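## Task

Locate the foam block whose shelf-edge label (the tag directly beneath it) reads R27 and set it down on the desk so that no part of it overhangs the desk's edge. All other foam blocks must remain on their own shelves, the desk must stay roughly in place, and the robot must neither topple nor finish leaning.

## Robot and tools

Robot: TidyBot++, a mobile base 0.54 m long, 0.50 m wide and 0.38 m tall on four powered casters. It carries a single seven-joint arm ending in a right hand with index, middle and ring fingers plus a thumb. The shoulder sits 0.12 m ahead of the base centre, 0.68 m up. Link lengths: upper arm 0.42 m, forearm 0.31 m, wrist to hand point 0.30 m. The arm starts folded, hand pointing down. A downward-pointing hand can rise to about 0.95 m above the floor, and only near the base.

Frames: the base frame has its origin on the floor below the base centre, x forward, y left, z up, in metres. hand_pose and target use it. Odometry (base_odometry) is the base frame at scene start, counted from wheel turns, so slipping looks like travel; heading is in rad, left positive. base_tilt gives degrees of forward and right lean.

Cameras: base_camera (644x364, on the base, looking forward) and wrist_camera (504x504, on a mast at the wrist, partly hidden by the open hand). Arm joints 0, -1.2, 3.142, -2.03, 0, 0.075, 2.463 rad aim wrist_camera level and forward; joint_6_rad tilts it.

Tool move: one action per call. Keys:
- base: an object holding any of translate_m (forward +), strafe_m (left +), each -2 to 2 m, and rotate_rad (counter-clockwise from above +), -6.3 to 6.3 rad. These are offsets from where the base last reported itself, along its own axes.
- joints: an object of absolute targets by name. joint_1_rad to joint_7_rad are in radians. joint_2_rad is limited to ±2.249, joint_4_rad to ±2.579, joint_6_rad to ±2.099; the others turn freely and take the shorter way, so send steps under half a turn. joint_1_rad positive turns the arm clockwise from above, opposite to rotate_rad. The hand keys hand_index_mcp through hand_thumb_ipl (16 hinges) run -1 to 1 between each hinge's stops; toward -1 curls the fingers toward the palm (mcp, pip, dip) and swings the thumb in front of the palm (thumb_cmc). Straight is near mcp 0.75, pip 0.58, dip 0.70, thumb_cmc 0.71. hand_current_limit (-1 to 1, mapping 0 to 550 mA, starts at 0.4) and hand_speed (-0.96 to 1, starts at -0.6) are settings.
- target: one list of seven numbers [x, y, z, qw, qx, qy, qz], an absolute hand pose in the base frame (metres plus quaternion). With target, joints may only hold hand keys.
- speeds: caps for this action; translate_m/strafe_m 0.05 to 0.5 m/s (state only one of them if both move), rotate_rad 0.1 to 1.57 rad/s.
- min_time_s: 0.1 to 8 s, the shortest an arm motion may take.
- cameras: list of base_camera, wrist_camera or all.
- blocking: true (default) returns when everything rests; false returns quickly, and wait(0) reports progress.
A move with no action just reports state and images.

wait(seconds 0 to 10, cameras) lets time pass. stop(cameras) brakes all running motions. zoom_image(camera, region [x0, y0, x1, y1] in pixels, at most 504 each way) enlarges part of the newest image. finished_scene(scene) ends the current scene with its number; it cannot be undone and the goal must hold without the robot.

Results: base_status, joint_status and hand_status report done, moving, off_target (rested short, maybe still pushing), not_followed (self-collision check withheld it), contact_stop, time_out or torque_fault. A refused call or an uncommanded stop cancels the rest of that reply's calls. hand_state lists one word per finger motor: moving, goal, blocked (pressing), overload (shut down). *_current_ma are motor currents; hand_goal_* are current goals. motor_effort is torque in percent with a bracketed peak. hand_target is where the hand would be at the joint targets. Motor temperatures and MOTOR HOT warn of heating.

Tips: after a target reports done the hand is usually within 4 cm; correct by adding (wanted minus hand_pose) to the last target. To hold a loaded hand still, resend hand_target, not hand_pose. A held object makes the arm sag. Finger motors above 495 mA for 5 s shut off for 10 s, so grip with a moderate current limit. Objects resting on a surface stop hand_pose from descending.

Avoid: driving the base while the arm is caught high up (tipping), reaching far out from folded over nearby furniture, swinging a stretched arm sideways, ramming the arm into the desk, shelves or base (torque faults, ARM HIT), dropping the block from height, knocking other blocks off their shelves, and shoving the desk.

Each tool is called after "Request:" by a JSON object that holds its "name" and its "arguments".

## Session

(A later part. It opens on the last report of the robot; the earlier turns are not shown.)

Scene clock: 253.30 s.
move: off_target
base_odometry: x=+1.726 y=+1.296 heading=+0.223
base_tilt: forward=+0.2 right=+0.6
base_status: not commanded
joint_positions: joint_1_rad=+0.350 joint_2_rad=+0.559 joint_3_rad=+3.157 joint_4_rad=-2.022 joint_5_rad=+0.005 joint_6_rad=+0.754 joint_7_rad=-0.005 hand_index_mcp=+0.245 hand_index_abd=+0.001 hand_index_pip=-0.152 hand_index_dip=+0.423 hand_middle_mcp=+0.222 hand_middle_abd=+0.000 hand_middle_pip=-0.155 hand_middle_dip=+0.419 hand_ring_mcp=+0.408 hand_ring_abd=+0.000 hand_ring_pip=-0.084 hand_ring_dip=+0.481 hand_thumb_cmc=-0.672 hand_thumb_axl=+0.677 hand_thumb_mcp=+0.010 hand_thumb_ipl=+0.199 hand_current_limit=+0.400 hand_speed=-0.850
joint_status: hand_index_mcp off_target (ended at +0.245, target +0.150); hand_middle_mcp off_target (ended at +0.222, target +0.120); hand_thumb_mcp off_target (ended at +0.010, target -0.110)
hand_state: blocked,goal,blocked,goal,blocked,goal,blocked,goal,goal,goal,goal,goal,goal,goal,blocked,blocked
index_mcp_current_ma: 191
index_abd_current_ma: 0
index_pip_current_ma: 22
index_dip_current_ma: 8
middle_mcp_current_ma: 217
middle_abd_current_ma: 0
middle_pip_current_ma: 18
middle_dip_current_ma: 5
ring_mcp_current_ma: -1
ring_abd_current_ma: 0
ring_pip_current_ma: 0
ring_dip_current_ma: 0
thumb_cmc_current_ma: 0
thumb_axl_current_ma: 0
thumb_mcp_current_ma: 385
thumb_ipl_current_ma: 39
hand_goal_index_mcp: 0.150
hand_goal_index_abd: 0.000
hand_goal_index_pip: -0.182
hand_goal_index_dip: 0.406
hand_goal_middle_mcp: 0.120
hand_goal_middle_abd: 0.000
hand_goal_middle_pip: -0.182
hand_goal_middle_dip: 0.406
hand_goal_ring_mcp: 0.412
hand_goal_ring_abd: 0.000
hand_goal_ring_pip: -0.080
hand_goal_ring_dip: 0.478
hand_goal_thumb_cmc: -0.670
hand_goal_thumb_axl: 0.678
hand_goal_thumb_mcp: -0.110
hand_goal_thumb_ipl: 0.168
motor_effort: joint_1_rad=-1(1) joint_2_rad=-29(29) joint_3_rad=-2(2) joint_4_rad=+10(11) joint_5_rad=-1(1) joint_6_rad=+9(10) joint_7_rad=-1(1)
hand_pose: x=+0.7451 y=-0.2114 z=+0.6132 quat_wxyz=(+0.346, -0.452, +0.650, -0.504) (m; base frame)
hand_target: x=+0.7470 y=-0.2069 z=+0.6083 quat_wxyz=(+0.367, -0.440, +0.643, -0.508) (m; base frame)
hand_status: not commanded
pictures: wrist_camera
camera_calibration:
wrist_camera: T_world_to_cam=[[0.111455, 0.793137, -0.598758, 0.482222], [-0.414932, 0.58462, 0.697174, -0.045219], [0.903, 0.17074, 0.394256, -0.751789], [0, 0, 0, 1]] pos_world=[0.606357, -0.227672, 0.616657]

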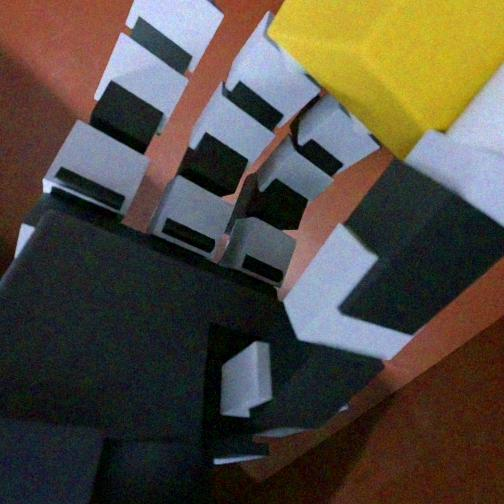

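Request:
{"name": "move", "arguments": {"joints": {"joint_2_rad":0.44,"joint_4_rad":-1.97,"joint_6_rad":0.66}, "min_time_s": 2.5, "cameras": ["wrist_camera"]}}

Request:
{"name": "move", "arguments": {"base": {"translate_m":-0.5}, "speeds": {"translate_m":0.25}, "cameras": ["all"]}}

Scene clock: 261.80 s.
move: done
base_odometry: x=+1.726 y=+1.296 heading=+0.223
base_tilt: forward=+0.2 right=+0.6
base_status: not commanded
joint_positions: joint_1_rad=+0.350 joint_2_rad=+0.474 joint_3_rad=+3.157 joint_4_rad=-2.006 joint_5_rad=+0.005 joint_6_rad=+0.740 joint_7_rad=-0.005 hand_index_mcp=+0.241 hand_index_abd=+0.001 hand_index_pip=-0.150 hand_index_dip=+0.425 hand_middle_mcp=+0.220 hand_middle_abd=+0.000 hand_middle_pip=-0.154 hand_middle_dip=+0.420 hand_ring_mcp=+0.408 hand_ring_abd=+0.000 hand_ring_pip=-0.084 hand_ring_dip=+0.481 hand_thumb_cmc=-0.672 hand_thumb_axl=+0.677 hand_thumb_mcp=+0.010 hand_thumb_ipl=+0.200 hand_current_limit=+0.400 hand_speed=-0.850
joint_status: all done
hand_state: blocked,goal,blocked,goal,blocked,goal,blocked,goal,goal,goal,goal,goal,goal,goal,blocked,blocked
index_mcp_current_ma: 179
index_abd_current_ma: 0
index_pip_current_ma: 25
index_dip_current_ma: 10
middle_mcp_current_ma: 210
middle_abd_current_ma: 0
middle_pip_current_ma: 19
middle_dip_current_ma: 6
ring_mcp_current_ma: -1
ring_abd_current_ma: 0
ring_pip_current_ma: 0
ring_dip_current_ma: 0
thumb_cmc_current_ma: 0
thumb_axl_current_ma: 0
thumb_mcp_current_ma: 385
thumb_ipl_current_ma: 43
hand_goal_index_mcp: 0.150
hand_goal_index_abd: 0.000
hand_goal_index_pip: -0.182
hand_goal_index_dip: 0.406
hand_goal_middle_mcp: 0.120
hand_goal_middle_abd: 0.000
hand_goal_middle_pip: -0.182
hand_goal_middle_dip: 0.406
hand_goal_ring_mcp: 0.412
hand_goal_ring_abd: 0.000
hand_goal_ring_pip: -0.080
hand_goal_ring_dip: 0.478
hand_goal_thumb_cmc: -0.670
hand_goal_thumb_axl: 0.678
hand_goal_thumb_mcp: -0.110
hand_goal_thumb_ipl: 0.168
motor_effort: joint_1_rad=-1(1) joint_2_rad=-29(31) joint_3_rad=-2(2) joint_4_rad=+12(13) joint_5_rad=-1(1) joint_6_rad=+10(11) joint_7_rad=+0(1)
hand_pose: x=+0.7525 y=-0.2142 z=+0.6733 quat_wxyz=(+0.365, -0.436, +0.627, -0.532) (m; base frame)
hand_target: x=+0.7557 y=-0.2124 z=+0.6915 quat_wxyz=(+0.373, -0.433, +0.634, -0.521) (m; base frame)
hand_status: not commanded
pictures: wrist_camera
camera_calibration:
wrist_camera: T_world_to_cam=[[0.161104, 0.77496, -0.611132, 0.486585], [-0.469923, 0.604755, 0.642995, -0.000334144], [0.867881, 0.183596, 0.4616, -0.797808], [0, 0, 0, 1]] pos_world=[0.613855, -0.230407, 0.665851]

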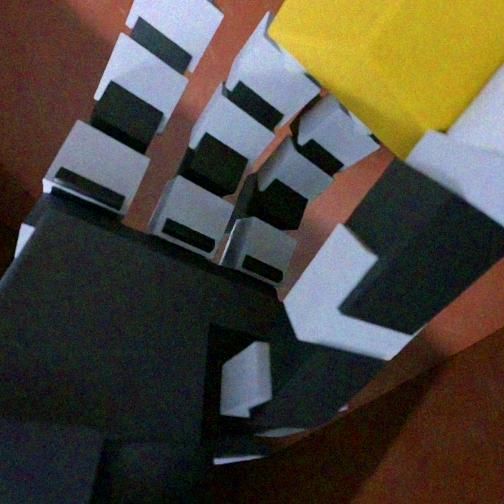

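Scene clock: 264.70 s.
move: done
base_odometry: x=+1.239 y=+1.185 heading=+0.223
base_tilt: forward=+0.2 right=+0.6
base_status: done
joint_positions: joint_1_rad=+0.349 joint_2_rad=+0.469 joint_3_rad=+3.158 joint_4_rad=-2.001 joint_5_rad=+0.007 joint_6_rad=+0.739 joint_7_rad=-0.005 hand_index_mcp=+0.240 hand_index_abd=+0.001 hand_index_pip=-0.150 hand_index_dip=+0.425 hand_middle_mcp=+0.219 hand_middle_abd=+0.000 hand_middle_pip=-0.154 hand_middle_dip=+0.421 hand_ring_mcp=+0.407 hand_ring_abd=+0.000 hand_ring_pip=-0.083 hand_ring_dip=+0.481 hand_thumb_cmc=-0.672 hand_thumb_axl=+0.677 hand_thumb_mcp=+0.010 hand_thumb_ipl=+0.201 hand_current_limit=+0.400 hand_speed=-0.850
joint_status: not commanded
hand_state: blocked,goal,blocked,goal,blocked,goal,blocked,goal,goal,goal,goal,goal,goal,goal,blocked,blocked
index_mcp_current_ma: 176
index_abd_current_ma: 0
index_pip_current_ma: 25
index_dip_current_ma: 10
middle_mcp_current_ma: 207
middle_abd_current_ma: 0
middle_pip_current_ma: 20
middle_dip_current_ma: 6
ring_mcp_current_ma: -1
ring_abd_current_ma: 0
ring_pip_current_ma: 0
ring_dip_current_ma: 0
thumb_cmc_current_ma: 0
thumb_axl_current_ma: 0
thumb_mcp_current_ma: 385
thumb_ipl_current_ma: 44
hand_goal_index_mcp: 0.150
hand_goal_index_abd: 0.000
hand_goal_index_pip: -0.182
hand_goal_index_dip: 0.406
hand_goal_middle_mcp: 0.120
hand_goal_middle_abd: 0.000
hand_goal_middle_pip: -0.182
hand_goal_middle_dip: 0.406
hand_goal_ring_mcp: 0.412
hand_goal_ring_abd: 0.000
hand_goal_ring_pip: -0.080
hand_goal_ring_dip: 0.478
hand_goal_thumb_cmc: -0.670
hand_goal_thumb_axl: 0.678
hand_goal_thumb_mcp: -0.110
hand_goal_thumb_ipl: 0.168
motor_effort: joint_1_rad=-1(2) joint_2_rad=-29(31) joint_3_rad=-2(2) joint_4_rad=+12(13) joint_5_rad=-1(1) joint_6_rad=+10(10) joint_7_rad=+0(1)
hand_pose: x=+0.7541 y=-0.2145 z=+0.6791 quat_wxyz=(+0.367, -0.435, +0.625, -0.534) (m; base frame)
hand_target: x=+0.7557 y=-0.2124 z=+0.6915 quat_wxyz=(+0.373, -0.433, +0.634, -0.521) (m; base frame)
hand_status: not commanded
pictures: base_camera, wrist_camera
camera_calibration:
wrist_camera: T_world_to_cam=[[0.16526, 0.77285, -0.612692, 0.487579], [-0.475926, 0.606608, 0.636805, 0.00601903], [0.863819, 0.186357, 0.468068, -0.802576], [0, 0, 0, 1]] pos_world=[0.615567, -0.230911, 0.670563]

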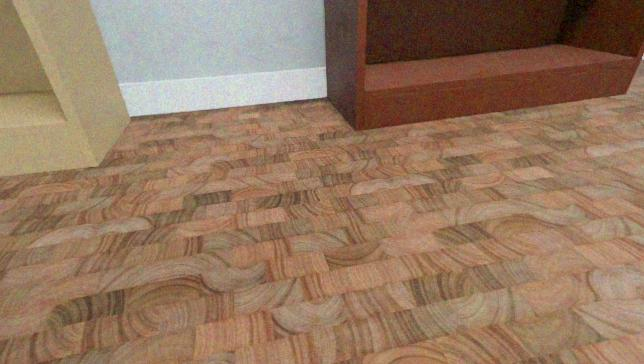

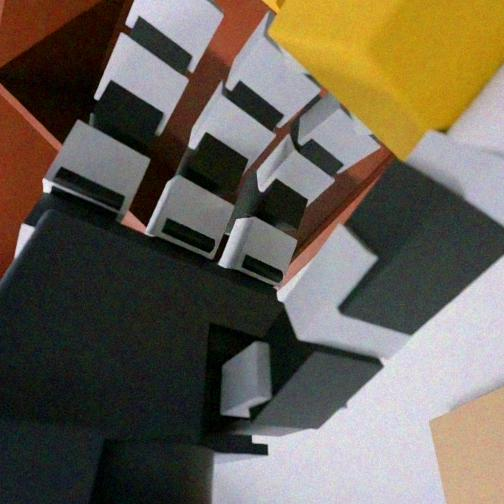

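Request:
{"name": "move", "arguments": {"base": {"translate_m":-0.893,"strafe_m":-1.154}, "speeds": {"translate_m":0.4}, "joints": {"joint_1_rad":-0.35,"joint_2_rad":-1.2,"joint_3_rad":3.165,"joint_4_rad":-2.03,"joint_5_rad":0.035,"joint_6_rad":-0.1,"joint_7_rad":2.463}, "min_time_s": 5}}

Request:
{"name": "move", "arguments": {"base": {"rotate_rad":-2.833}, "speeds": {"rotate_rad":0.9}, "cameras": ["all"]}}

Scene clock: 297.17 s.
move: done
base_odometry: x=+0.622 y=-0.138 heading=+0.222
base_tilt: forward=+0.2 right=+0.6
base_status: done
joint_positions: joint_1_rad=-0.335 joint_2_rad=-1.186 joint_3_rad=+3.158 joint_4_rad=-2.001 joint_5_rad=+0.007 joint_6_rad=-0.019 joint_7_rad=+2.409 hand_index_mcp=+0.240 hand_index_abd=+0.004 hand_index_pip=-0.150 hand_index_dip=+0.425 hand_middle_mcp=+0.219 hand_middle_abd=+0.001 hand_middle_pip=-0.154 hand_middle_dip=+0.421 hand_ring_mcp=+0.411 hand_ring_abd=+0.000 hand_ring_pip=-0.083 hand_ring_dip=+0.481 hand_thumb_cmc=-0.671 hand_thumb_axl=+0.677 hand_thumb_mcp=+0.010 hand_thumb_ipl=+0.201 hand_current_limit=+0.400 hand_speed=-0.850
joint_status: all done
hand_state: blocked,goal,blocked,goal,blocked,goal,blocked,goal,goal,goal,goal,goal,goal,goal,blocked,blocked
index_mcp_current_ma: 175
index_abd_current_ma: 0
index_pip_current_ma: 25
index_dip_current_ma: 11
middle_mcp_current_ma: 206
middle_abd_current_ma: 0
middle_pip_current_ma: 20
middle_dip_current_ma: 7
ring_mcp_current_ma: 0
ring_abd_current_ma: 0
ring_pip_current_ma: 0
ring_dip_current_ma: 0
thumb_cmc_current_ma: 0
thumb_axl_current_ma: 0
thumb_mcp_current_ma: 385
thumb_ipl_current_ma: 44
hand_goal_index_mcp: 0.150
hand_goal_index_abd: 0.000
hand_goal_index_pip: -0.182
hand_goal_index_dip: 0.406
hand_goal_middle_mcp: 0.120
hand_goal_middle_abd: 0.000
hand_goal_middle_pip: -0.182
hand_goal_middle_dip: 0.406
hand_goal_ring_mcp: 0.412
hand_goal_ring_abd: 0.000
hand_goal_ring_pip: -0.080
hand_goal_ring_dip: 0.478
hand_goal_thumb_cmc: -0.670
hand_goal_thumb_axl: 0.678
hand_goal_thumb_mcp: -0.110
hand_goal_thumb_ipl: 0.168
motor_effort: joint_1_rad=-1(2) joint_2_rad=+15(31) joint_3_rad=-2(3) joint_4_rad=+13(19) joint_5_rad=+0(1) joint_6_rad=+7(11) joint_7_rad=+0(2)
hand_pose: x=+0.1731 y=-0.0673 z=+1.2929 quat_wxyz=(-0.230, -0.341, -0.219, -0.885) (m; base frame)
hand_target: x=+0.1924 y=-0.0606 z=+1.2687 quat_wxyz=(-0.254, -0.368, -0.257, -0.857) (m; base frame)
hand_status: not commanded
pictures: none

Scene clock: 301.23 s.
move: done
base_odometry: x=+0.622 y=-0.138 heading=-2.610
base_tilt: forward=+0.2 right=+0.6
base_status: done
joint_positions: joint_1_rad=-0.340 joint_2_rad=-1.186 joint_3_rad=+3.158 joint_4_rad=-2.001 joint_5_rad=+0.007 joint_6_rad=-0.021 joint_7_rad=+2.410 hand_index_mcp=+0.240 hand_index_abd=+0.004 hand_index_pip=-0.150 hand_index_dip=+0.425 hand_middle_mcp=+0.219 hand_middle_abd=+0.001 hand_middle_pip=-0.154 hand_middle_dip=+0.421 hand_ring_mcp=+0.412 hand_ring_abd=+0.000 hand_ring_pip=-0.083 hand_ring_dip=+0.481 hand_thumb_cmc=-0.671 hand_thumb_axl=+0.677 hand_thumb_mcp=+0.010 hand_thumb_ipl=+0.201 hand_current_limit=+0.400 hand_speed=-0.850
joint_status: not commanded
hand_state: blocked,goal,blocked,goal,blocked,goal,blocked,goal,goal,goal,goal,goal,goal,goal,blocked,blocked
index_mcp_current_ma: 175
index_abd_current_ma: 0
index_pip_current_ma: 25
index_dip_current_ma: 11
middle_mcp_current_ma: 206
middle_abd_current_ma: 0
middle_pip_current_ma: 20
middle_dip_current_ma: 7
ring_mcp_current_ma: 0
ring_abd_current_ma: 0
ring_pip_current_ma: 0
ring_dip_current_ma: 0
thumb_cmc_current_ma: 0
thumb_axl_current_ma: 0
thumb_mcp_current_ma: 385
thumb_ipl_current_ma: 44
hand_goal_index_mcp: 0.150
hand_goal_index_abd: 0.000
hand_goal_index_pip: -0.182
hand_goal_index_dip: 0.406
hand_goal_middle_mcp: 0.120
hand_goal_middle_abd: 0.000
hand_goal_middle_pip: -0.182
hand_goal_middle_dip: 0.406
hand_goal_ring_mcp: 0.412
hand_goal_ring_abd: 0.000
hand_goal_ring_pip: -0.080
hand_goal_ring_dip: 0.478
hand_goal_thumb_cmc: -0.670
hand_goal_thumb_axl: 0.678
hand_goal_thumb_mcp: -0.110
hand_goal_thumb_ipl: 0.168
motor_effort: joint_1_rad=+0(1) joint_2_rad=+15(16) joint_3_rad=-1(2) joint_4_rad=+12(13) joint_5_rad=-1(1) joint_6_rad=+7(8) joint_7_rad=+0(1)
hand_pose: x=+0.1738 y=-0.0668 z=+1.2925 quat_wxyz=(-0.229, -0.341, -0.220, -0.885) (m; base frame)
hand_target: x=+0.1924 y=-0.0606 z=+1.2687 quat_wxyz=(-0.254, -0.368, -0.257, -0.857) (m; base frame)
hand_status: not commanded
pictures: base_camera, wrist_camera
camera_calibration:
wrist_camera: T_world_to_cam=[[0.35002, -0.934142, -0.0697533, -0.00269986], [-0.132674, 0.024276, -0.990862, 1.25489], [0.927299, 0.356076, -0.115439, 0.138564], [0, 0, 0, 1]] pos_world=[0.0389463, -0.0823248, 1.25923]

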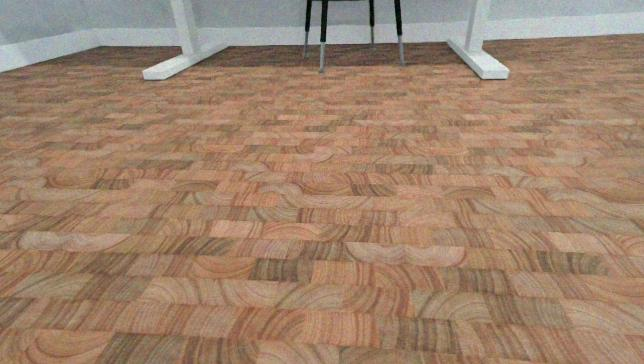

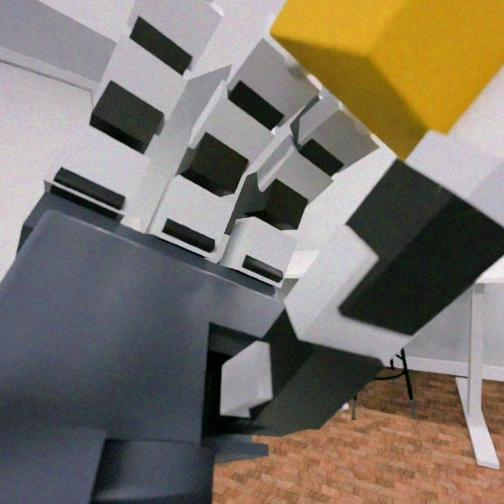

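Request:
{"name": "zoom_image", "arguments": {"camera": "wrist_camera", "region": [354, 180, 504, 330]}}

Scaled by 3.360.

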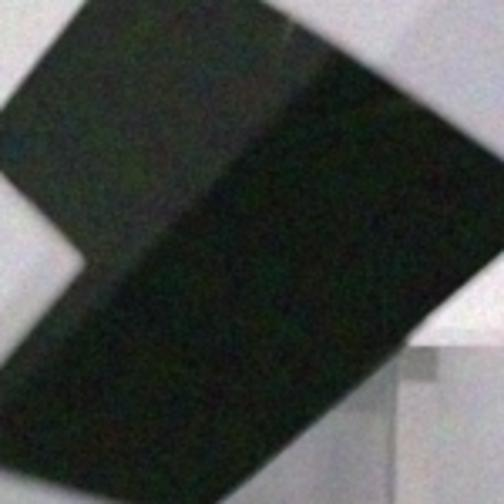

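Request:
{"name": "move", "arguments": {"base": {"translate_m":0.5,"rotate_rad":-0.02}, "speeds": {"translate_m":0.2}, "joints": {"joint_1_rad":-0.01,"joint_2_rad":0.145,"joint_3_rad":3.165,"joint_4_rad":-0.93,"joint_5_rad":0.035,"joint_6_rad":-0.80,"joint_7_rad":-0.056}, "min_time_s": 4, "cameras": ["all"]}}

Scene clock: 335.50 s.
move: done
base_odometry: x=+0.191 y=-0.391 heading=-2.631
base_tilt: forward=+0.2 right=+0.6
base_status: done
joint_positions: joint_1_rad=-0.025 joint_2_rad=+0.135 joint_3_rad=+3.158 joint_4_rad=-0.970 joint_5_rad=+0.007 joint_6_rad=-0.716 joint_7_rad=-0.002 hand_index_mcp=+0.240 hand_index_abd=+0.004 hand_index_pip=-0.149 hand_index_dip=+0.425 hand_middle_mcp=+0.219 hand_middle_abd=+0.002 hand_middle_pip=-0.154 hand_middle_dip=+0.421 hand_ring_mcp=+0.408 hand_ring_abd=+0.000 hand_ring_pip=-0.083 hand_ring_dip=+0.481 hand_thumb_cmc=-0.671 hand_thumb_axl=+0.677 hand_thumb_mcp=+0.010 hand_thumb_ipl=+0.201 hand_current_limit=+0.400 hand_speed=-0.850
joint_status: all done
hand_state: blocked,goal,blocked,goal,blocked,goal,blocked,goal,goal,goal,goal,goal,goal,goal,blocked,blocked
index_mcp_current_ma: 175
index_abd_current_ma: 0
index_pip_current_ma: 26
index_dip_current_ma: 11
middle_mcp_current_ma: 205
middle_abd_current_ma: 0
middle_pip_current_ma: 20
middle_dip_current_ma: 7
ring_mcp_current_ma: -1
ring_abd_current_ma: 0
ring_pip_current_ma: 0
ring_dip_current_ma: 0
thumb_cmc_current_ma: 0
thumb_axl_current_ma: 0
thumb_mcp_current_ma: 385
thumb_ipl_current_ma: 44
hand_goal_index_mcp: 0.150
hand_goal_index_abd: 0.000
hand_goal_index_pip: -0.182
hand_goal_index_dip: 0.406
hand_goal_middle_mcp: 0.120
hand_goal_middle_abd: 0.000
hand_goal_middle_pip: -0.182
hand_goal_middle_dip: 0.406
hand_goal_ring_mcp: 0.412
hand_goal_ring_abd: 0.000
hand_goal_ring_pip: -0.080
hand_goal_ring_dip: 0.478
hand_goal_thumb_cmc: -0.670
hand_goal_thumb_axl: 0.678
hand_goal_thumb_mcp: -0.110
hand_goal_thumb_ipl: 0.168
motor_effort: joint_1_rad=+0(2) joint_2_rad=-22(25) joint_3_rad=-2(3) joint_4_rad=+16(17) joint_5_rad=-1(1) joint_6_rad=+9(11) joint_7_rad=+0(1)
hand_pose: x=+0.7273 y=+0.0286 z=+1.0828 quat_wxyz=(+0.433, -0.561, +0.556, -0.434) (m; base frame)
hand_target: x=+0.7197 y=+0.0126 z=+1.0769 quat_wxyz=(+0.414, -0.552, +0.587, -0.423) (m; base frame)
hand_status: not commanded
pictures: base_camera, wrist_camera
camera_calibration:
wrist_camera: T_world_to_cam=[[-0.17528, 0.780655, -0.599879, 0.785108], [-0.600464, 0.398096, 0.693514, -0.376156], [0.780205, 0.481765, 0.398977, -0.886578], [0, 0, 0, 1]] pos_world=[0.603458, -0.0360304, 1.08556]

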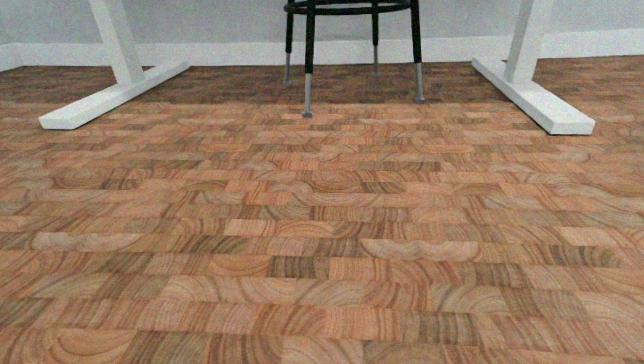

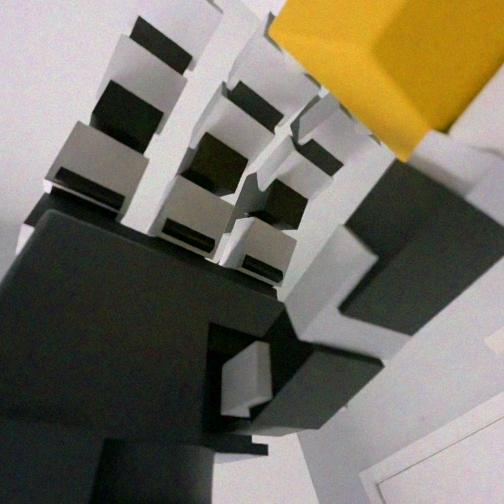

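Request:
{"name": "move", "arguments": {"base": {"translate_m":0.45,"rotate_rad":-0.04}, "speeds": {"translate_m":0.2}, "cameras": ["all"]}}

Request:
{"name": "move", "arguments": {"joints": {"joint_2_rad":0.06,"joint_4_rad":-1.176,"joint_6_rad":-0.48}, "min_time_s": 2.5, "cameras": ["wrist_camera"]}}

Scene clock: 350.37 s.
move: done
base_odometry: x=-0.201 y=-0.611 heading=-2.672
base_tilt: forward=+0.2 right=+0.6
base_status: done
joint_positions: joint_1_rad=-0.012 joint_2_rad=+0.139 joint_3_rad=+3.160 joint_4_rad=-0.967 joint_5_rad=+0.010 joint_6_rad=-0.719 joint_7_rad=-0.004 hand_index_mcp=+0.240 hand_index_abd=+0.004 hand_index_pip=-0.149 hand_index_dip=+0.425 hand_middle_mcp=+0.219 hand_middle_abd=+0.002 hand_middle_pip=-0.154 hand_middle_dip=+0.421 hand_ring_mcp=+0.407 hand_ring_abd=+0.000 hand_ring_pip=-0.083 hand_ring_dip=+0.481 hand_thumb_cmc=-0.672 hand_thumb_axl=+0.677 hand_thumb_mcp=+0.010 hand_thumb_ipl=+0.201 hand_current_limit=+0.400 hand_speed=-0.850
joint_status: not commanded
hand_state: blocked,goal,blocked,goal,blocked,goal,blocked,goal,goal,goal,goal,goal,goal,goal,blocked,blocked
index_mcp_current_ma: 175
index_abd_current_ma: 0
index_pip_current_ma: 26
index_dip_current_ma: 11
middle_mcp_current_ma: 205
middle_abd_current_ma: 0
middle_pip_current_ma: 20
middle_dip_current_ma: 7
ring_mcp_current_ma: -1
ring_abd_current_ma: 0
ring_pip_current_ma: 0
ring_dip_current_ma: 0
thumb_cmc_current_ma: 0
thumb_axl_current_ma: 0
thumb_mcp_current_ma: 385
thumb_ipl_current_ma: 44
hand_goal_index_mcp: 0.150
hand_goal_index_abd: 0.000
hand_goal_index_pip: -0.182
hand_goal_index_dip: 0.406
hand_goal_middle_mcp: 0.120
hand_goal_middle_abd: 0.000
hand_goal_middle_pip: -0.182
hand_goal_middle_dip: 0.406
hand_goal_ring_mcp: 0.412
hand_goal_ring_abd: 0.000
hand_goal_ring_pip: -0.080
hand_goal_ring_dip: 0.478
hand_goal_thumb_cmc: -0.670
hand_goal_thumb_axl: 0.678
hand_goal_thumb_mcp: -0.110
hand_goal_thumb_ipl: 0.168
motor_effort: joint_1_rad=-1(3) joint_2_rad=-22(26) joint_3_rad=-2(4) joint_4_rad=+16(17) joint_5_rad=-1(2) joint_6_rad=+9(10) joint_7_rad=+0(1)
hand_pose: x=+0.7292 y=+0.0186 z=+1.0807 quat_wxyz=(+0.427, -0.558, +0.561, -0.437) (m; base frame)
hand_target: x=+0.7197 y=+0.0126 z=+1.0769 quat_wxyz=(+0.414, -0.552, +0.587, -0.423) (m; base frame)
hand_status: not commanded
pictures: base_camera, wrist_camera
camera_calibration:
wrist_camera: T_world_to_cam=[[-0.164247, 0.783252, -0.599616, 0.783589], [-0.58991, 0.409198, 0.696106, -0.380303], [0.790588, 0.468053, 0.394839, -0.885112], [0, 0, 0, 1]] pos_world=[0.604116, -0.0438497, 1.08406]

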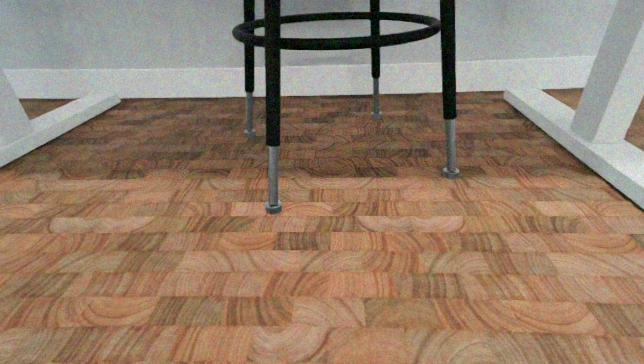

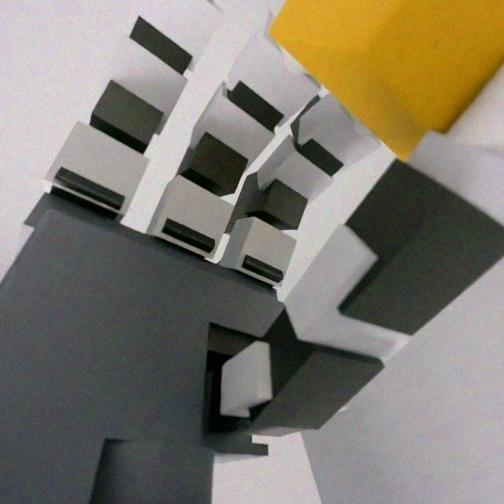

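Scene clock: 353.17 s.
move: done
base_odometry: x=-0.201 y=-0.611 heading=-2.672
base_tilt: forward=+0.2 right=+0.6
base_status: not commanded
joint_positions: joint_1_rad=-0.012 joint_2_rad=+0.093 joint_3_rad=+3.160 joint_4_rad=-1.143 joint_5_rad=+0.010 joint_6_rad=-0.590 joint_7_rad=-0.004 hand_index_mcp=+0.240 hand_index_abd=+0.004 hand_index_pip=-0.149 hand_index_dip=+0.425 hand_middle_mcp=+0.219 hand_middle_abd=+0.002 hand_middle_pip=-0.154 hand_middle_dip=+0.421 hand_ring_mcp=+0.407 hand_ring_abd=+0.000 hand_ring_pip=-0.083 hand_ring_dip=+0.481 hand_thumb_cmc=-0.672 hand_thumb_axl=+0.677 hand_thumb_mcp=+0.010 hand_thumb_ipl=+0.201 hand_current_limit=+0.400 hand_speed=-0.850
joint_status: all done
hand_state: blocked,goal,blocked,goal,blocked,goal,blocked,goal,goal,goal,goal,goal,goal,goal,blocked,blocked
index_mcp_current_ma: 175
index_abd_current_ma: 0
index_pip_current_ma: 26
index_dip_current_ma: 11
middle_mcp_current_ma: 205
middle_abd_current_ma: 0
middle_pip_current_ma: 20
middle_dip_current_ma: 7
ring_mcp_current_ma: -1
ring_abd_current_ma: 0
ring_pip_current_ma: 0
ring_dip_current_ma: 0
thumb_cmc_current_ma: 0
thumb_axl_current_ma: 0
thumb_mcp_current_ma: 385
thumb_ipl_current_ma: 44
hand_goal_index_mcp: 0.150
hand_goal_index_abd: 0.000
hand_goal_index_pip: -0.182
hand_goal_index_dip: 0.406
hand_goal_middle_mcp: 0.120
hand_goal_middle_abd: 0.000
hand_goal_middle_pip: -0.182
hand_goal_middle_dip: 0.406
hand_goal_ring_mcp: 0.412
hand_goal_ring_abd: 0.000
hand_goal_ring_pip: -0.080
hand_goal_ring_dip: 0.478
hand_goal_thumb_cmc: -0.670
hand_goal_thumb_axl: 0.678
hand_goal_thumb_mcp: -0.110
hand_goal_thumb_ipl: 0.168
motor_effort: joint_1_rad=-1(1) joint_2_rad=-22(24) joint_3_rad=-2(2) joint_4_rad=+17(17) joint_5_rad=-1(1) joint_6_rad=+10(10) joint_7_rad=-1(1)
hand_pose: x=+0.7257 y=+0.0184 z=+1.0456 quat_wxyz=(+0.428, -0.558, +0.561, -0.437) (m; base frame)
hand_target: x=+0.7281 y=+0.0137 z=+1.0779 quat_wxyz=(+0.460, -0.521, +0.548, -0.465) (m; base frame)
hand_status: not commanded
pictures: wrist_camera
camera_calibration:
wrist_camera: T_world_to_cam=[[-0.165149, 0.783288, -0.599321, 0.762408], [-0.590308, 0.4083, 0.696296, -0.357623], [0.790103, 0.468776, 0.394951, -0.868261], [0, 0, 0, 1]] pos_world=[0.600818, -0.0441482, 1.04886]

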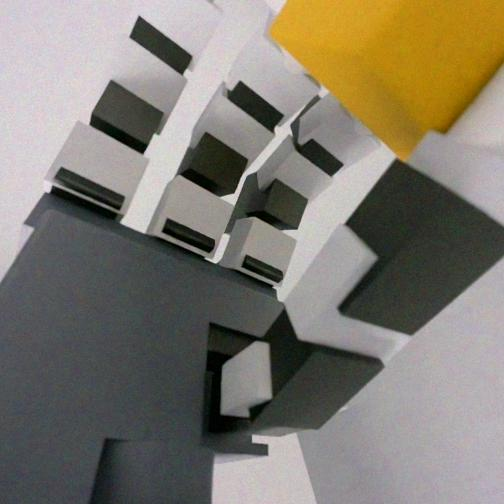

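Request:
{"name": "move", "arguments": {"joints": {"joint_2_rad":0.032,"joint_4_rad":-1.335,"joint_6_rad":-0.345}, "min_time_s": 2.5}}

Scene clock: 363.53 s.
move: done
base_odometry: x=-0.201 y=-0.611 heading=-2.672
base_tilt: forward=+0.2 right=+0.6
base_status: not commanded
joint_positions: joint_1_rad=-0.012 joint_2_rad=+0.065 joint_3_rad=+3.160 joint_4_rad=-1.301 joint_5_rad=+0.010 joint_6_rad=-0.455 joint_7_rad=-0.004 hand_index_mcp=+0.240 hand_index_abd=+0.004 hand_index_pip=-0.149 hand_index_dip=+0.425 hand_middle_mcp=+0.219 hand_middle_abd=+0.002 hand_middle_pip=-0.154 hand_middle_dip=+0.421 hand_ring_mcp=+0.407 hand_ring_abd=+0.000 hand_ring_pip=-0.083 hand_ring_dip=+0.481 hand_thumb_cmc=-0.672 hand_thumb_axl=+0.677 hand_thumb_mcp=+0.010 hand_thumb_ipl=+0.201 hand_current_limit=+0.400 hand_speed=-0.850
joint_status: all done
hand_state: blocked,goal,blocked,goal,blocked,goal,blocked,goal,goal,goal,goal,goal,goal,goal,blocked,blocked
index_mcp_current_ma: 175
index_abd_current_ma: 0
index_pip_current_ma: 26
index_dip_current_ma: 11
middle_mcp_current_ma: 205
middle_abd_current_ma: 0
middle_pip_current_ma: 20
middle_dip_current_ma: 7
ring_mcp_current_ma: -1
ring_abd_current_ma: 0
ring_pip_current_ma: 0
ring_dip_current_ma: 0
thumb_cmc_current_ma: 0
thumb_axl_current_ma: 0
thumb_mcp_current_ma: 385
thumb_ipl_current_ma: 44
hand_goal_index_mcp: 0.150
hand_goal_index_abd: 0.000
hand_goal_index_pip: -0.182
hand_goal_index_dip: 0.406
hand_goal_middle_mcp: 0.120
hand_goal_middle_abd: 0.000
hand_goal_middle_pip: -0.182
hand_goal_middle_dip: 0.406
hand_goal_ring_mcp: 0.412
hand_goal_ring_abd: 0.000
hand_goal_ring_pip: -0.080
hand_goal_ring_dip: 0.478
hand_goal_thumb_cmc: -0.670
hand_goal_thumb_axl: 0.678
hand_goal_thumb_mcp: -0.110
hand_goal_thumb_ipl: 0.168
motor_effort: joint_1_rad=-1(1) joint_2_rad=-21(23) joint_3_rad=-2(2) joint_4_rad=+17(18) joint_5_rad=-1(1) joint_6_rad=+10(10) joint_7_rad=-1(1)
hand_pose: x=+0.7256 y=+0.0184 z=+1.0085 quat_wxyz=(+0.430, -0.557, +0.560, -0.438) (m; base frame)
hand_target: x=+0.7277 y=+0.0145 z=+1.0399 quat_wxyz=(+0.462, -0.522, +0.546, -0.465) (m; base frame)
hand_status: not commanded
pictures: none

Request:
{"name": "move", "arguments": {"joints": {"joint_2_rad":0.03,"joint_4_rad":-1.40,"joint_6_rad":-0.285}, "min_time_s": 2}}

Request:
{"name": "move", "arguments": {"joints": {"joint_2_rad":0.02,"joint_4_rad":-1.46,"joint_6_rad":-0.235}, "min_time_s": 2, "cameras": ["wrist_camera"]}}

Scene clock: 371.23 s.
move: done
base_odometry: x=-0.201 y=-0.611 heading=-2.672
base_tilt: forward=+0.2 right=+0.6
base_status: not commanded
joint_positions: joint_1_rad=-0.012 joint_2_rad=+0.063 joint_3_rad=+3.160 joint_4_rad=-1.365 joint_5_rad=+0.010 joint_6_rad=-0.395 joint_7_rad=-0.004 hand_index_mcp=+0.240 hand_index_abd=+0.004 hand_index_pip=-0.149 hand_index_dip=+0.425 hand_middle_mcp=+0.219 hand_middle_abd=+0.002 hand_middle_pip=-0.154 hand_middle_dip=+0.421 hand_ring_mcp=+0.407 hand_ring_abd=+0.000 hand_ring_pip=-0.083 hand_ring_dip=+0.481 hand_thumb_cmc=-0.672 hand_thumb_axl=+0.677 hand_thumb_mcp=+0.010 hand_thumb_ipl=+0.201 hand_current_limit=+0.400 hand_speed=-0.850
joint_status: all done
hand_state: blocked,goal,blocked,goal,blocked,goal,blocked,goal,goal,goal,goal,goal,goal,goal,blocked,blocked
index_mcp_current_ma: 175
index_abd_current_ma: 0
index_pip_current_ma: 26
index_dip_current_ma: 11
middle_mcp_current_ma: 205
middle_abd_current_ma: 0
middle_pip_current_ma: 20
middle_dip_current_ma: 7
ring_mcp_current_ma: -1
ring_abd_current_ma: 0
ring_pip_current_ma: 0
ring_dip_current_ma: 0
thumb_cmc_current_ma: 0
thumb_axl_current_ma: 0
thumb_mcp_current_ma: 385
thumb_ipl_current_ma: 44
hand_goal_index_mcp: 0.150
hand_goal_index_abd: 0.000
hand_goal_index_pip: -0.182
hand_goal_index_dip: 0.406
hand_goal_middle_mcp: 0.120
hand_goal_middle_abd: 0.000
hand_goal_middle_pip: -0.182
hand_goal_middle_dip: 0.406
hand_goal_ring_mcp: 0.412
hand_goal_ring_abd: 0.000
hand_goal_ring_pip: -0.080
hand_goal_ring_dip: 0.478
hand_goal_thumb_cmc: -0.670
hand_goal_thumb_axl: 0.678
hand_goal_thumb_mcp: -0.110
hand_goal_thumb_ipl: 0.168
motor_effort: joint_1_rad=+0(1) joint_2_rad=-21(22) joint_3_rad=-2(2) joint_4_rad=+17(19) joint_5_rad=-1(1) joint_6_rad=+10(10) joint_7_rad=-1(1)
hand_pose: x=+0.7278 y=+0.0185 z=+0.9885 quat_wxyz=(+0.429, -0.558, +0.560, -0.437) (m; base frame)
hand_target: x=+0.7298 y=+0.0150 z=+1.0196 quat_wxyz=(+0.462, -0.523, +0.546, -0.463) (m; base frame)
hand_status: not commanded
pictures: none

Scene clock: 373.53 s.
move: done
base_odometry: x=-0.201 y=-0.611 heading=-2.672
base_tilt: forward=+0.2 right=+0.6
base_status: not commanded
joint_positions: joint_1_rad=-0.012 joint_2_rad=+0.053 joint_3_rad=+3.160 joint_4_rad=-1.425 joint_5_rad=+0.010 joint_6_rad=-0.345 joint_7_rad=-0.004 hand_index_mcp=+0.240 hand_index_abd=+0.004 hand_index_pip=-0.149 hand_index_dip=+0.425 hand_middle_mcp=+0.219 hand_middle_abd=+0.002 hand_middle_pip=-0.154 hand_middle_dip=+0.421 hand_ring_mcp=+0.407 hand_ring_abd=+0.000 hand_ring_pip=-0.083 hand_ring_dip=+0.481 hand_thumb_cmc=-0.672 hand_thumb_axl=+0.677 hand_thumb_mcp=+0.010 hand_thumb_ipl=+0.201 hand_current_limit=+0.400 hand_speed=-0.850
joint_status: all done
hand_state: blocked,goal,blocked,goal,blocked,goal,blocked,goal,goal,goal,goal,goal,goal,goal,blocked,blocked
index_mcp_current_ma: 175
index_abd_current_ma: 0
index_pip_current_ma: 26
index_dip_current_ma: 11
middle_mcp_current_ma: 205
middle_abd_current_ma: 0
middle_pip_current_ma: 20
middle_dip_current_ma: 7
ring_mcp_current_ma: -1
ring_abd_current_ma: 0
ring_pip_current_ma: 0
ring_dip_current_ma: 0
thumb_cmc_current_ma: 0
thumb_axl_current_ma: 0
thumb_mcp_current_ma: 385
thumb_ipl_current_ma: 44
hand_goal_index_mcp: 0.150
hand_goal_index_abd: 0.000
hand_goal_index_pip: -0.182
hand_goal_index_dip: 0.406
hand_goal_middle_mcp: 0.120
hand_goal_middle_abd: 0.000
hand_goal_middle_pip: -0.182
hand_goal_middle_dip: 0.406
hand_goal_ring_mcp: 0.412
hand_goal_ring_abd: 0.000
hand_goal_ring_pip: -0.080
hand_goal_ring_dip: 0.478
hand_goal_thumb_cmc: -0.670
hand_goal_thumb_axl: 0.678
hand_goal_thumb_mcp: -0.110
hand_goal_thumb_ipl: 0.168
motor_effort: joint_1_rad=-1(1) joint_2_rad=-21(23) joint_3_rad=-2(2) joint_4_rad=+17(18) joint_5_rad=-1(1) joint_6_rad=+10(10) joint_7_rad=-1(1)
hand_pose: x=+0.7255 y=+0.0186 z=+0.9734 quat_wxyz=(+0.429, -0.558, +0.560, -0.437) (m; base frame)
hand_target: x=+0.7274 y=+0.0154 z=+1.0041 quat_wxyz=(+0.462, -0.523, +0.546, -0.463) (m; base frame)
hand_status: not commanded
pictures: wrist_camera
camera_calibration:
wrist_camera: T_world_to_cam=[[-0.16519, 0.782991, -0.599698, 0.719384], [-0.593521, 0.406702, 0.694497, -0.3036], [0.787683, 0.470658, 0.397538, -0.840421], [0, 0, 0, 1]] pos_world=[0.600627, -0.0442454, 0.976362]

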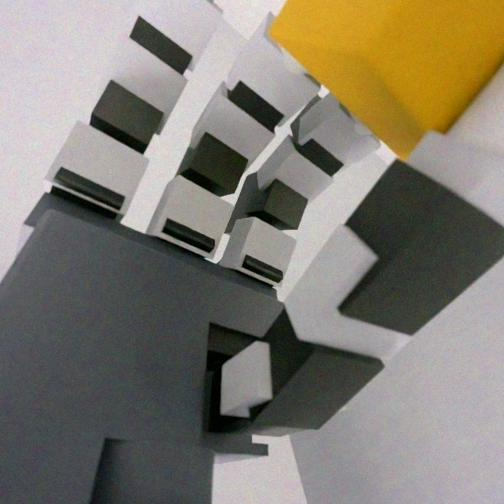

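Request:
{"name": "move", "arguments": {"joints": {"joint_2_rad":0.016,"joint_4_rad":-1.495,"joint_6_rad":-0.208}, "min_time_s": 2}}

Request:
{"name": "move", "arguments": {"joints": {"joint_2_rad":0.016,"joint_4_rad":-1.53,"joint_6_rad":-0.175}, "min_time_s": 2}}

Scene clock: 379.20 s.
move: done
base_odometry: x=-0.201 y=-0.611 heading=-2.672
base_tilt: forward=+0.3 right=+0.6
base_status: not commanded
joint_positions: joint_1_rad=-0.012 joint_2_rad=+0.045 joint_3_rad=+3.160 joint_4_rad=-1.456 joint_5_rad=+0.010 joint_6_rad=-0.312 joint_7_rad=-0.004 hand_index_mcp=+0.240 hand_index_abd=+0.004 hand_index_pip=-0.149 hand_index_dip=+0.425 hand_middle_mcp=+0.219 hand_middle_abd=+0.002 hand_middle_pip=-0.153 hand_middle_dip=+0.421 hand_ring_mcp=+0.407 hand_ring_abd=+0.000 hand_ring_pip=-0.083 hand_ring_dip=+0.481 hand_thumb_cmc=-0.672 hand_thumb_axl=+0.677 hand_thumb_mcp=+0.010 hand_thumb_ipl=+0.201 hand_current_limit=+0.400 hand_speed=-0.850
joint_status: all done
hand_state: blocked,goal,blocked,goal,blocked,goal,blocked,goal,goal,goal,goal,goal,goal,goal,blocked,blocked
index_mcp_current_ma: 175
index_abd_current_ma: 0
index_pip_current_ma: 26
index_dip_current_ma: 11
middle_mcp_current_ma: 205
middle_abd_current_ma: 0
middle_pip_current_ma: 20
middle_dip_current_ma: 7
ring_mcp_current_ma: -1
ring_abd_current_ma: 0
ring_pip_current_ma: 0
ring_dip_current_ma: 0
thumb_cmc_current_ma: 0
thumb_axl_current_ma: 0
thumb_mcp_current_ma: 385
thumb_ipl_current_ma: 44
hand_goal_index_mcp: 0.150
hand_goal_index_abd: 0.000
hand_goal_index_pip: -0.182
hand_goal_index_dip: 0.406
hand_goal_middle_mcp: 0.120
hand_goal_middle_abd: 0.000
hand_goal_middle_pip: -0.182
hand_goal_middle_dip: 0.406
hand_goal_ring_mcp: 0.412
hand_goal_ring_abd: 0.000
hand_goal_ring_pip: -0.080
hand_goal_ring_dip: 0.478
hand_goal_thumb_cmc: -0.670
hand_goal_thumb_axl: 0.678
hand_goal_thumb_mcp: -0.110
hand_goal_thumb_ipl: 0.168
motor_effort: joint_1_rad=-1(1) joint_2_rad=-21(22) joint_3_rad=-2(2) joint_4_rad=+17(19) joint_5_rad=-1(1) joint_6_rad=+9(10) joint_7_rad=-1(1)
hand_pose: x=+0.7242 y=+0.0187 z=+0.9688 quat_wxyz=(+0.432, -0.556, +0.558, -0.440) (m; base frame)
hand_target: x=+0.7259 y=+0.0157 z=+0.9932 quat_wxyz=(+0.462, -0.525, +0.546, -0.462) (m; base frame)
hand_status: not commanded
pictures: none

Scene clock: 381.50 s.
move: done
base_odometry: x=-0.201 y=-0.611 heading=-2.672
base_tilt: forward=+0.2 right=+0.6
base_status: not commanded
joint_positions: joint_1_rad=-0.012 joint_2_rad=+0.034 joint_3_rad=+3.160 joint_4_rad=-1.484 joint_5_rad=+0.010 joint_6_rad=-0.273 joint_7_rad=-0.005 hand_index_mcp=+0.240 hand_index_abd=+0.004 hand_index_pip=-0.149 hand_index_dip=+0.425 hand_middle_mcp=+0.219 hand_middle_abd=+0.002 hand_middle_pip=-0.153 hand_middle_dip=+0.421 hand_ring_mcp=+0.407 hand_ring_abd=+0.000 hand_ring_pip=-0.083 hand_ring_dip=+0.481 hand_thumb_cmc=-0.672 hand_thumb_axl=+0.677 hand_thumb_mcp=+0.010 hand_thumb_ipl=+0.201 hand_current_limit=+0.400 hand_speed=-0.850
joint_status: all done
hand_state: blocked,goal,blocked,goal,blocked,goal,blocked,goal,goal,goal,goal,goal,goal,goal,blocked,blocked
index_mcp_current_ma: 175
index_abd_current_ma: 0
index_pip_current_ma: 26
index_dip_current_ma: 11
middle_mcp_current_ma: 205
middle_abd_current_ma: 0
middle_pip_current_ma: 20
middle_dip_current_ma: 7
ring_mcp_current_ma: -1
ring_abd_current_ma: 0
ring_pip_current_ma: 0
ring_dip_current_ma: 0
thumb_cmc_current_ma: 0
thumb_axl_current_ma: 0
thumb_mcp_current_ma: 385
thumb_ipl_current_ma: 44
hand_goal_index_mcp: 0.150
hand_goal_index_abd: 0.000
hand_goal_index_pip: -0.182
hand_goal_index_dip: 0.406
hand_goal_middle_mcp: 0.120
hand_goal_middle_abd: 0.000
hand_goal_middle_pip: -0.182
hand_goal_middle_dip: 0.406
hand_goal_ring_mcp: 0.412
hand_goal_ring_abd: 0.000
hand_goal_ring_pip: -0.080
hand_goal_ring_dip: 0.478
hand_goal_thumb_cmc: -0.670
hand_goal_thumb_axl: 0.678
hand_goal_thumb_mcp: -0.110
hand_goal_thumb_ipl: 0.168
motor_effort: joint_1_rad=-1(1) joint_2_rad=-18(21) joint_3_rad=-2(2) joint_4_rad=+16(17) joint_5_rad=+0(1) joint_6_rad=+8(10) joint_7_rad=+0(1)
hand_pose: x=+0.7231 y=+0.0187 z=+0.9699 quat_wxyz=(+0.438, -0.551, +0.553, -0.446) (m; base frame)
hand_target: x=+0.7261 y=+0.0160 z=+0.9817 quat_wxyz=(+0.461, -0.525, +0.547, -0.461) (m; base frame)
hand_status: not commanded
pictures: none

Request:
{"name": "move", "arguments": {"joints": {"joint_2_rad":0.02,"joint_4_rad":-1.50,"joint_6_rad":-0.19}, "min_time_s": 1}}

Request:
{"name": "move", "arguments": {"joints": {"hand_index_mcp":0.29,"hand_middle_mcp":0.29,"hand_index_pip":-0.15,"hand_middle_pip":-0.15,"hand_thumb_mcp":0.06}}}

Request:
{"name": "move", "arguments": {"joints": {"hand_index_mcp":0.42,"hand_middle_mcp":0.42,"hand_index_pip":-0.05,"hand_middle_pip":-0.05,"hand_index_dip":0.55,"hand_middle_dip":0.55,"hand_thumb_mcp":0.225}}}

Request:
{"name": "move", "arguments": {"joints": {"hand_index_mcp":0.7,"hand_middle_mcp":0.7,"hand_ring_mcp":0.7,"hand_index_pip":0.1,"hand_middle_pip":0.1,"hand_ring_pip":0.1,"hand_index_dip":0.696,"hand_middle_dip":0.696,"hand_ring_dip":0.696}, "cameras": ["wrist_camera"]}}

Scene clock: 390.27 s.
move: done
base_odometry: x=-0.201 y=-0.611 heading=-2.672
base_tilt: forward=+0.2 right=+0.6
base_status: not commanded
joint_positions: joint_1_rad=-0.012 joint_2_rad=+0.034 joint_3_rad=+3.160 joint_4_rad=-1.484 joint_5_rad=+0.010 joint_6_rad=-0.273 joint_7_rad=-0.005 hand_index_mcp=+0.240 hand_index_abd=+0.004 hand_index_pip=-0.149 hand_index_dip=+0.425 hand_middle_mcp=+0.219 hand_middle_abd=+0.002 hand_middle_pip=-0.153 hand_middle_dip=+0.421 hand_ring_mcp=+0.407 hand_ring_abd=+0.000 hand_ring_pip=-0.083 hand_ring_dip=+0.481 hand_thumb_cmc=-0.672 hand_thumb_axl=+0.677 hand_thumb_mcp=+0.010 hand_thumb_ipl=+0.201 hand_current_limit=+0.400 hand_speed=-0.850
joint_status: all done
hand_state: blocked,goal,blocked,goal,blocked,goal,blocked,goal,goal,goal,goal,goal,goal,goal,blocked,blocked
index_mcp_current_ma: 174
index_abd_current_ma: 0
index_pip_current_ma: 26
index_dip_current_ma: 11
middle_mcp_current_ma: 205
middle_abd_current_ma: 0
middle_pip_current_ma: 20
middle_dip_current_ma: 7
ring_mcp_current_ma: -1
ring_abd_current_ma: 0
ring_pip_current_ma: 0
ring_dip_current_ma: 0
thumb_cmc_current_ma: 0
thumb_axl_current_ma: 0
thumb_mcp_current_ma: 385
thumb_ipl_current_ma: 44
hand_goal_index_mcp: 0.150
hand_goal_index_abd: 0.000
hand_goal_index_pip: -0.182
hand_goal_index_dip: 0.406
hand_goal_middle_mcp: 0.120
hand_goal_middle_abd: 0.000
hand_goal_middle_pip: -0.182
hand_goal_middle_dip: 0.406
hand_goal_ring_mcp: 0.412
hand_goal_ring_abd: 0.000
hand_goal_ring_pip: -0.080
hand_goal_ring_dip: 0.478
hand_goal_thumb_cmc: -0.670
hand_goal_thumb_axl: 0.678
hand_goal_thumb_mcp: -0.110
hand_goal_thumb_ipl: 0.168
motor_effort: joint_1_rad=-1(1) joint_2_rad=-18(20) joint_3_rad=-2(2) joint_4_rad=+15(17) joint_5_rad=+0(1) joint_6_rad=+8(9) joint_7_rad=+0(1)
hand_pose: x=+0.7231 y=+0.0187 z=+0.9699 quat_wxyz=(+0.438, -0.551, +0.553, -0.446) (m; base frame)
hand_target: x=+0.7289 y=+0.0159 z=+0.9929 quat_wxyz=(+0.464, -0.523, +0.544, -0.464) (m; base frame)
hand_status: not commanded
pictures: none

Scene clock: 391.10 s.
move: done
base_odometry: x=-0.201 y=-0.611 heading=-2.672
base_tilt: forward=+0.2 right=+0.6
base_status: not commanded
joint_positions: joint_1_rad=-0.012 joint_2_rad=+0.034 joint_3_rad=+3.160 joint_4_rad=-1.484 joint_5_rad=+0.010 joint_6_rad=-0.273 joint_7_rad=-0.005 hand_index_mcp=+0.279 hand_index_abd=+0.003 hand_index_pip=-0.146 hand_index_dip=+0.411 hand_middle_mcp=+0.275 hand_middle_abd=+0.002 hand_middle_pip=-0.147 hand_middle_dip=+0.409 hand_ring_mcp=+0.407 hand_ring_abd=+0.000 hand_ring_pip=-0.083 hand_ring_dip=+0.481 hand_thumb_cmc=-0.672 hand_thumb_axl=+0.677 hand_thumb_mcp=+0.058 hand_thumb_ipl=+0.170 hand_current_limit=+0.400 hand_speed=-0.850
joint_status: all done
hand_state: goal,goal,goal,goal,goal,goal,goal,goal,goal,goal,goal,goal,goal,goal,goal,goal
index_mcp_current_ma: -4
index_abd_current_ma: 0
index_pip_current_ma: 1
index_dip_current_ma: 1
middle_mcp_current_ma: -7
middle_abd_current_ma: 0
middle_pip_current_ma: 0
middle_dip_current_ma: 0
ring_mcp_current_ma: -1
ring_abd_current_ma: 0
ring_pip_current_ma: 0
ring_dip_current_ma: 0
thumb_cmc_current_ma: 0
thumb_axl_current_ma: 0
thumb_mcp_current_ma: 0
thumb_ipl_current_ma: 0
hand_goal_index_mcp: 0.290
hand_goal_index_abd: 0.000
hand_goal_index_pip: -0.150
hand_goal_index_dip: 0.406
hand_goal_middle_mcp: 0.290
hand_goal_middle_abd: 0.000
hand_goal_middle_pip: -0.150
hand_goal_middle_dip: 0.406
hand_goal_ring_mcp: 0.412
hand_goal_ring_abd: 0.000
hand_goal_ring_pip: -0.080
hand_goal_ring_dip: 0.478
hand_goal_thumb_cmc: -0.670
hand_goal_thumb_axl: 0.678
hand_goal_thumb_mcp: 0.060
hand_goal_thumb_ipl: 0.168
motor_effort: joint_1_rad=+0(1) joint_2_rad=-20(21) joint_3_rad=-1(2) joint_4_rad=+17(18) joint_5_rad=-1(1) joint_6_rad=+10(10) joint_7_rad=+0(1)
hand_pose: x=+0.7231 y=+0.0187 z=+0.9699 quat_wxyz=(+0.438, -0.551, +0.553, -0.446) (m; base frame)
hand_target: x=+0.7289 y=+0.0159 z=+0.9929 quat_wxyz=(+0.464, -0.523, +0.544, -0.464) (m; base frame)
hand_status: not commanded
pictures: none

Scene clock: 391.93 s.
move: done
base_odometry: x=-0.201 y=-0.611 heading=-2.672
base_tilt: forward=+0.2 right=+0.6
base_status: not commanded
joint_positions: joint_1_rad=-0.012 joint_2_rad=+0.034 joint_3_rad=+3.160 joint_4_rad=-1.484 joint_5_rad=+0.010 joint_6_rad=-0.273 joint_7_rad=-0.005 hand_index_mcp=+0.405 hand_index_abd=+0.003 hand_index_pip=-0.053 hand_index_dip=+0.547 hand_middle_mcp=+0.402 hand_middle_abd=+0.002 hand_middle_pip=-0.053 hand_middle_dip=+0.547 hand_ring_mcp=+0.407 hand_ring_abd=+0.000 hand_ring_pip=-0.083 hand_ring_dip=+0.481 hand_thumb_cmc=-0.672 hand_thumb_axl=+0.677 hand_thumb_mcp=+0.222 hand_thumb_ipl=+0.170 hand_current_limit=+0.400 hand_speed=-0.850
joint_status: all done
hand_state: goal,goal,goal,goal,goal,goal,goal,goal,goal,goal,goal,goal,goal,goal,goal,goal
index_mcp_current_ma: -7
index_abd_current_ma: 0
index_pip_current_ma: 0
index_dip_current_ma: 0
middle_mcp_current_ma: -10
middle_abd_current_ma: 0
middle_pip_current_ma: 0
middle_dip_current_ma: 0
ring_mcp_current_ma: -1
ring_abd_current_ma: 0
ring_pip_current_ma: 0
ring_dip_current_ma: 0
thumb_cmc_current_ma: 0
thumb_axl_current_ma: 0
thumb_mcp_current_ma: -1
thumb_ipl_current_ma: 0
hand_goal_index_mcp: 0.420
hand_goal_index_abd: 0.000
hand_goal_index_pip: -0.050
hand_goal_index_dip: 0.550
hand_goal_middle_mcp: 0.420
hand_goal_middle_abd: 0.000
hand_goal_middle_pip: -0.050
hand_goal_middle_dip: 0.550
hand_goal_ring_mcp: 0.412
hand_goal_ring_abd: 0.000
hand_goal_ring_pip: -0.080
hand_goal_ring_dip: 0.478
hand_goal_thumb_cmc: -0.670
hand_goal_thumb_axl: 0.678
hand_goal_thumb_mcp: 0.226
hand_goal_thumb_ipl: 0.168
motor_effort: joint_1_rad=+0(1) joint_2_rad=-20(21) joint_3_rad=-2(2) joint_4_rad=+17(17) joint_5_rad=-1(1) joint_6_rad=+10(10) joint_7_rad=-1(1)
hand_pose: x=+0.7231 y=+0.0187 z=+0.9699 quat_wxyz=(+0.438, -0.551, +0.553, -0.446) (m; base frame)
hand_target: x=+0.7289 y=+0.0159 z=+0.9929 quat_wxyz=(+0.464, -0.523, +0.544, -0.464) (m; base frame)
hand_status: not commanded
pictures: none

Scene clock: 392.93 s.
move: off_target
base_odometry: x=-0.201 y=-0.611 heading=-2.672
base_tilt: forward=+0.2 right=+0.6
base_status: not commanded
joint_positions: joint_1_rad=-0.012 joint_2_rad=+0.034 joint_3_rad=+3.160 joint_4_rad=-1.484 joint_5_rad=+0.010 joint_6_rad=-0.273 joint_7_rad=-0.005 hand_index_mcp=+0.681 hand_index_abd=+0.003 hand_index_pip=+0.095 hand_index_dip=+0.693 hand_middle_mcp=+0.677 hand_middle_abd=+0.002 hand_middle_pip=+0.095 hand_middle_dip=+0.693 hand_ring_mcp=+0.681 hand_ring_abd=+0.000 hand_ring_pip=+0.094 hand_ring_dip=+0.693 hand_thumb_cmc=-0.672 hand_thumb_axl=+0.677 hand_thumb_mcp=+0.222 hand_thumb_ipl=+0.170 hand_current_limit=+0.400 hand_speed=-0.850
joint_status: hand_middle_mcp off_target (ended at +0.677, target +0.700); the others done
hand_state: goal,goal,goal,goal,blocked,goal,goal,goal,goal,goal,goal,goal,goal,goal,goal,goal
index_mcp_current_ma: -11
index_abd_current_ma: 0
index_pip_current_ma: -1
index_dip_current_ma: 0
middle_mcp_current_ma: -15
middle_abd_current_ma: 0
middle_pip_current_ma: -1
middle_dip_current_ma: 0
ring_mcp_current_ma: -11
ring_abd_current_ma: 0
ring_pip_current_ma: -1
ring_dip_current_ma: 0
thumb_cmc_current_ma: 0
thumb_axl_current_ma: 0
thumb_mcp_current_ma: -1
thumb_ipl_current_ma: 0
hand_goal_index_mcp: 0.700
hand_goal_index_abd: 0.000
hand_goal_index_pip: 0.100
hand_goal_index_dip: 0.696
hand_goal_middle_mcp: 0.700
hand_goal_middle_abd: 0.000
hand_goal_middle_pip: 0.100
hand_goal_middle_dip: 0.696
hand_goal_ring_mcp: 0.700
hand_goal_ring_abd: 0.000
hand_goal_ring_pip: 0.100
hand_goal_ring_dip: 0.696
hand_goal_thumb_cmc: -0.670
hand_goal_thumb_axl: 0.678
hand_goal_thumb_mcp: 0.226
hand_goal_thumb_ipl: 0.168
motor_effort: joint_1_rad=-1(1) joint_2_rad=-20(21) joint_3_rad=-2(2) joint_4_rad=+17(18) joint_5_rad=-1(1) joint_6_rad=+10(10) joint_7_rad=+0(1)
hand_pose: x=+0.7231 y=+0.0187 z=+0.9699 quat_wxyz=(+0.438, -0.551, +0.553, -0.446) (m; base frame)
hand_target: x=+0.7289 y=+0.0159 z=+0.9929 quat_wxyz=(+0.464, -0.523, +0.544, -0.464) (m; base frame)
hand_status: not commanded
pictures: wrist_camera
camera_calibration:
wrist_camera: T_world_to_cam=[[-0.146645, 0.783257, -0.604155, 0.707689], [-0.615464, 0.405896, 0.675613, -0.26836], [0.774403, 0.470911, 0.422544, -0.851823], [0, 0, 0, 1]] pos_world=[0.598267, -0.044244, 0.968794]

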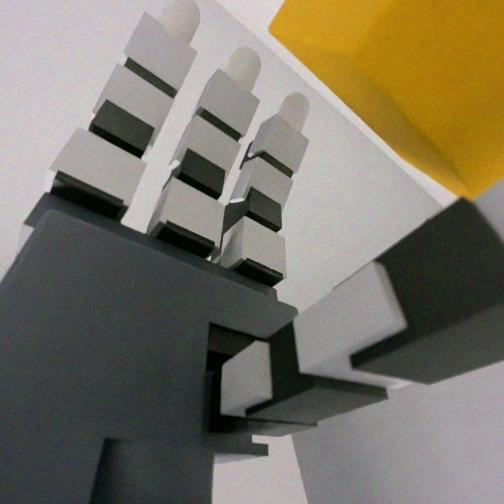

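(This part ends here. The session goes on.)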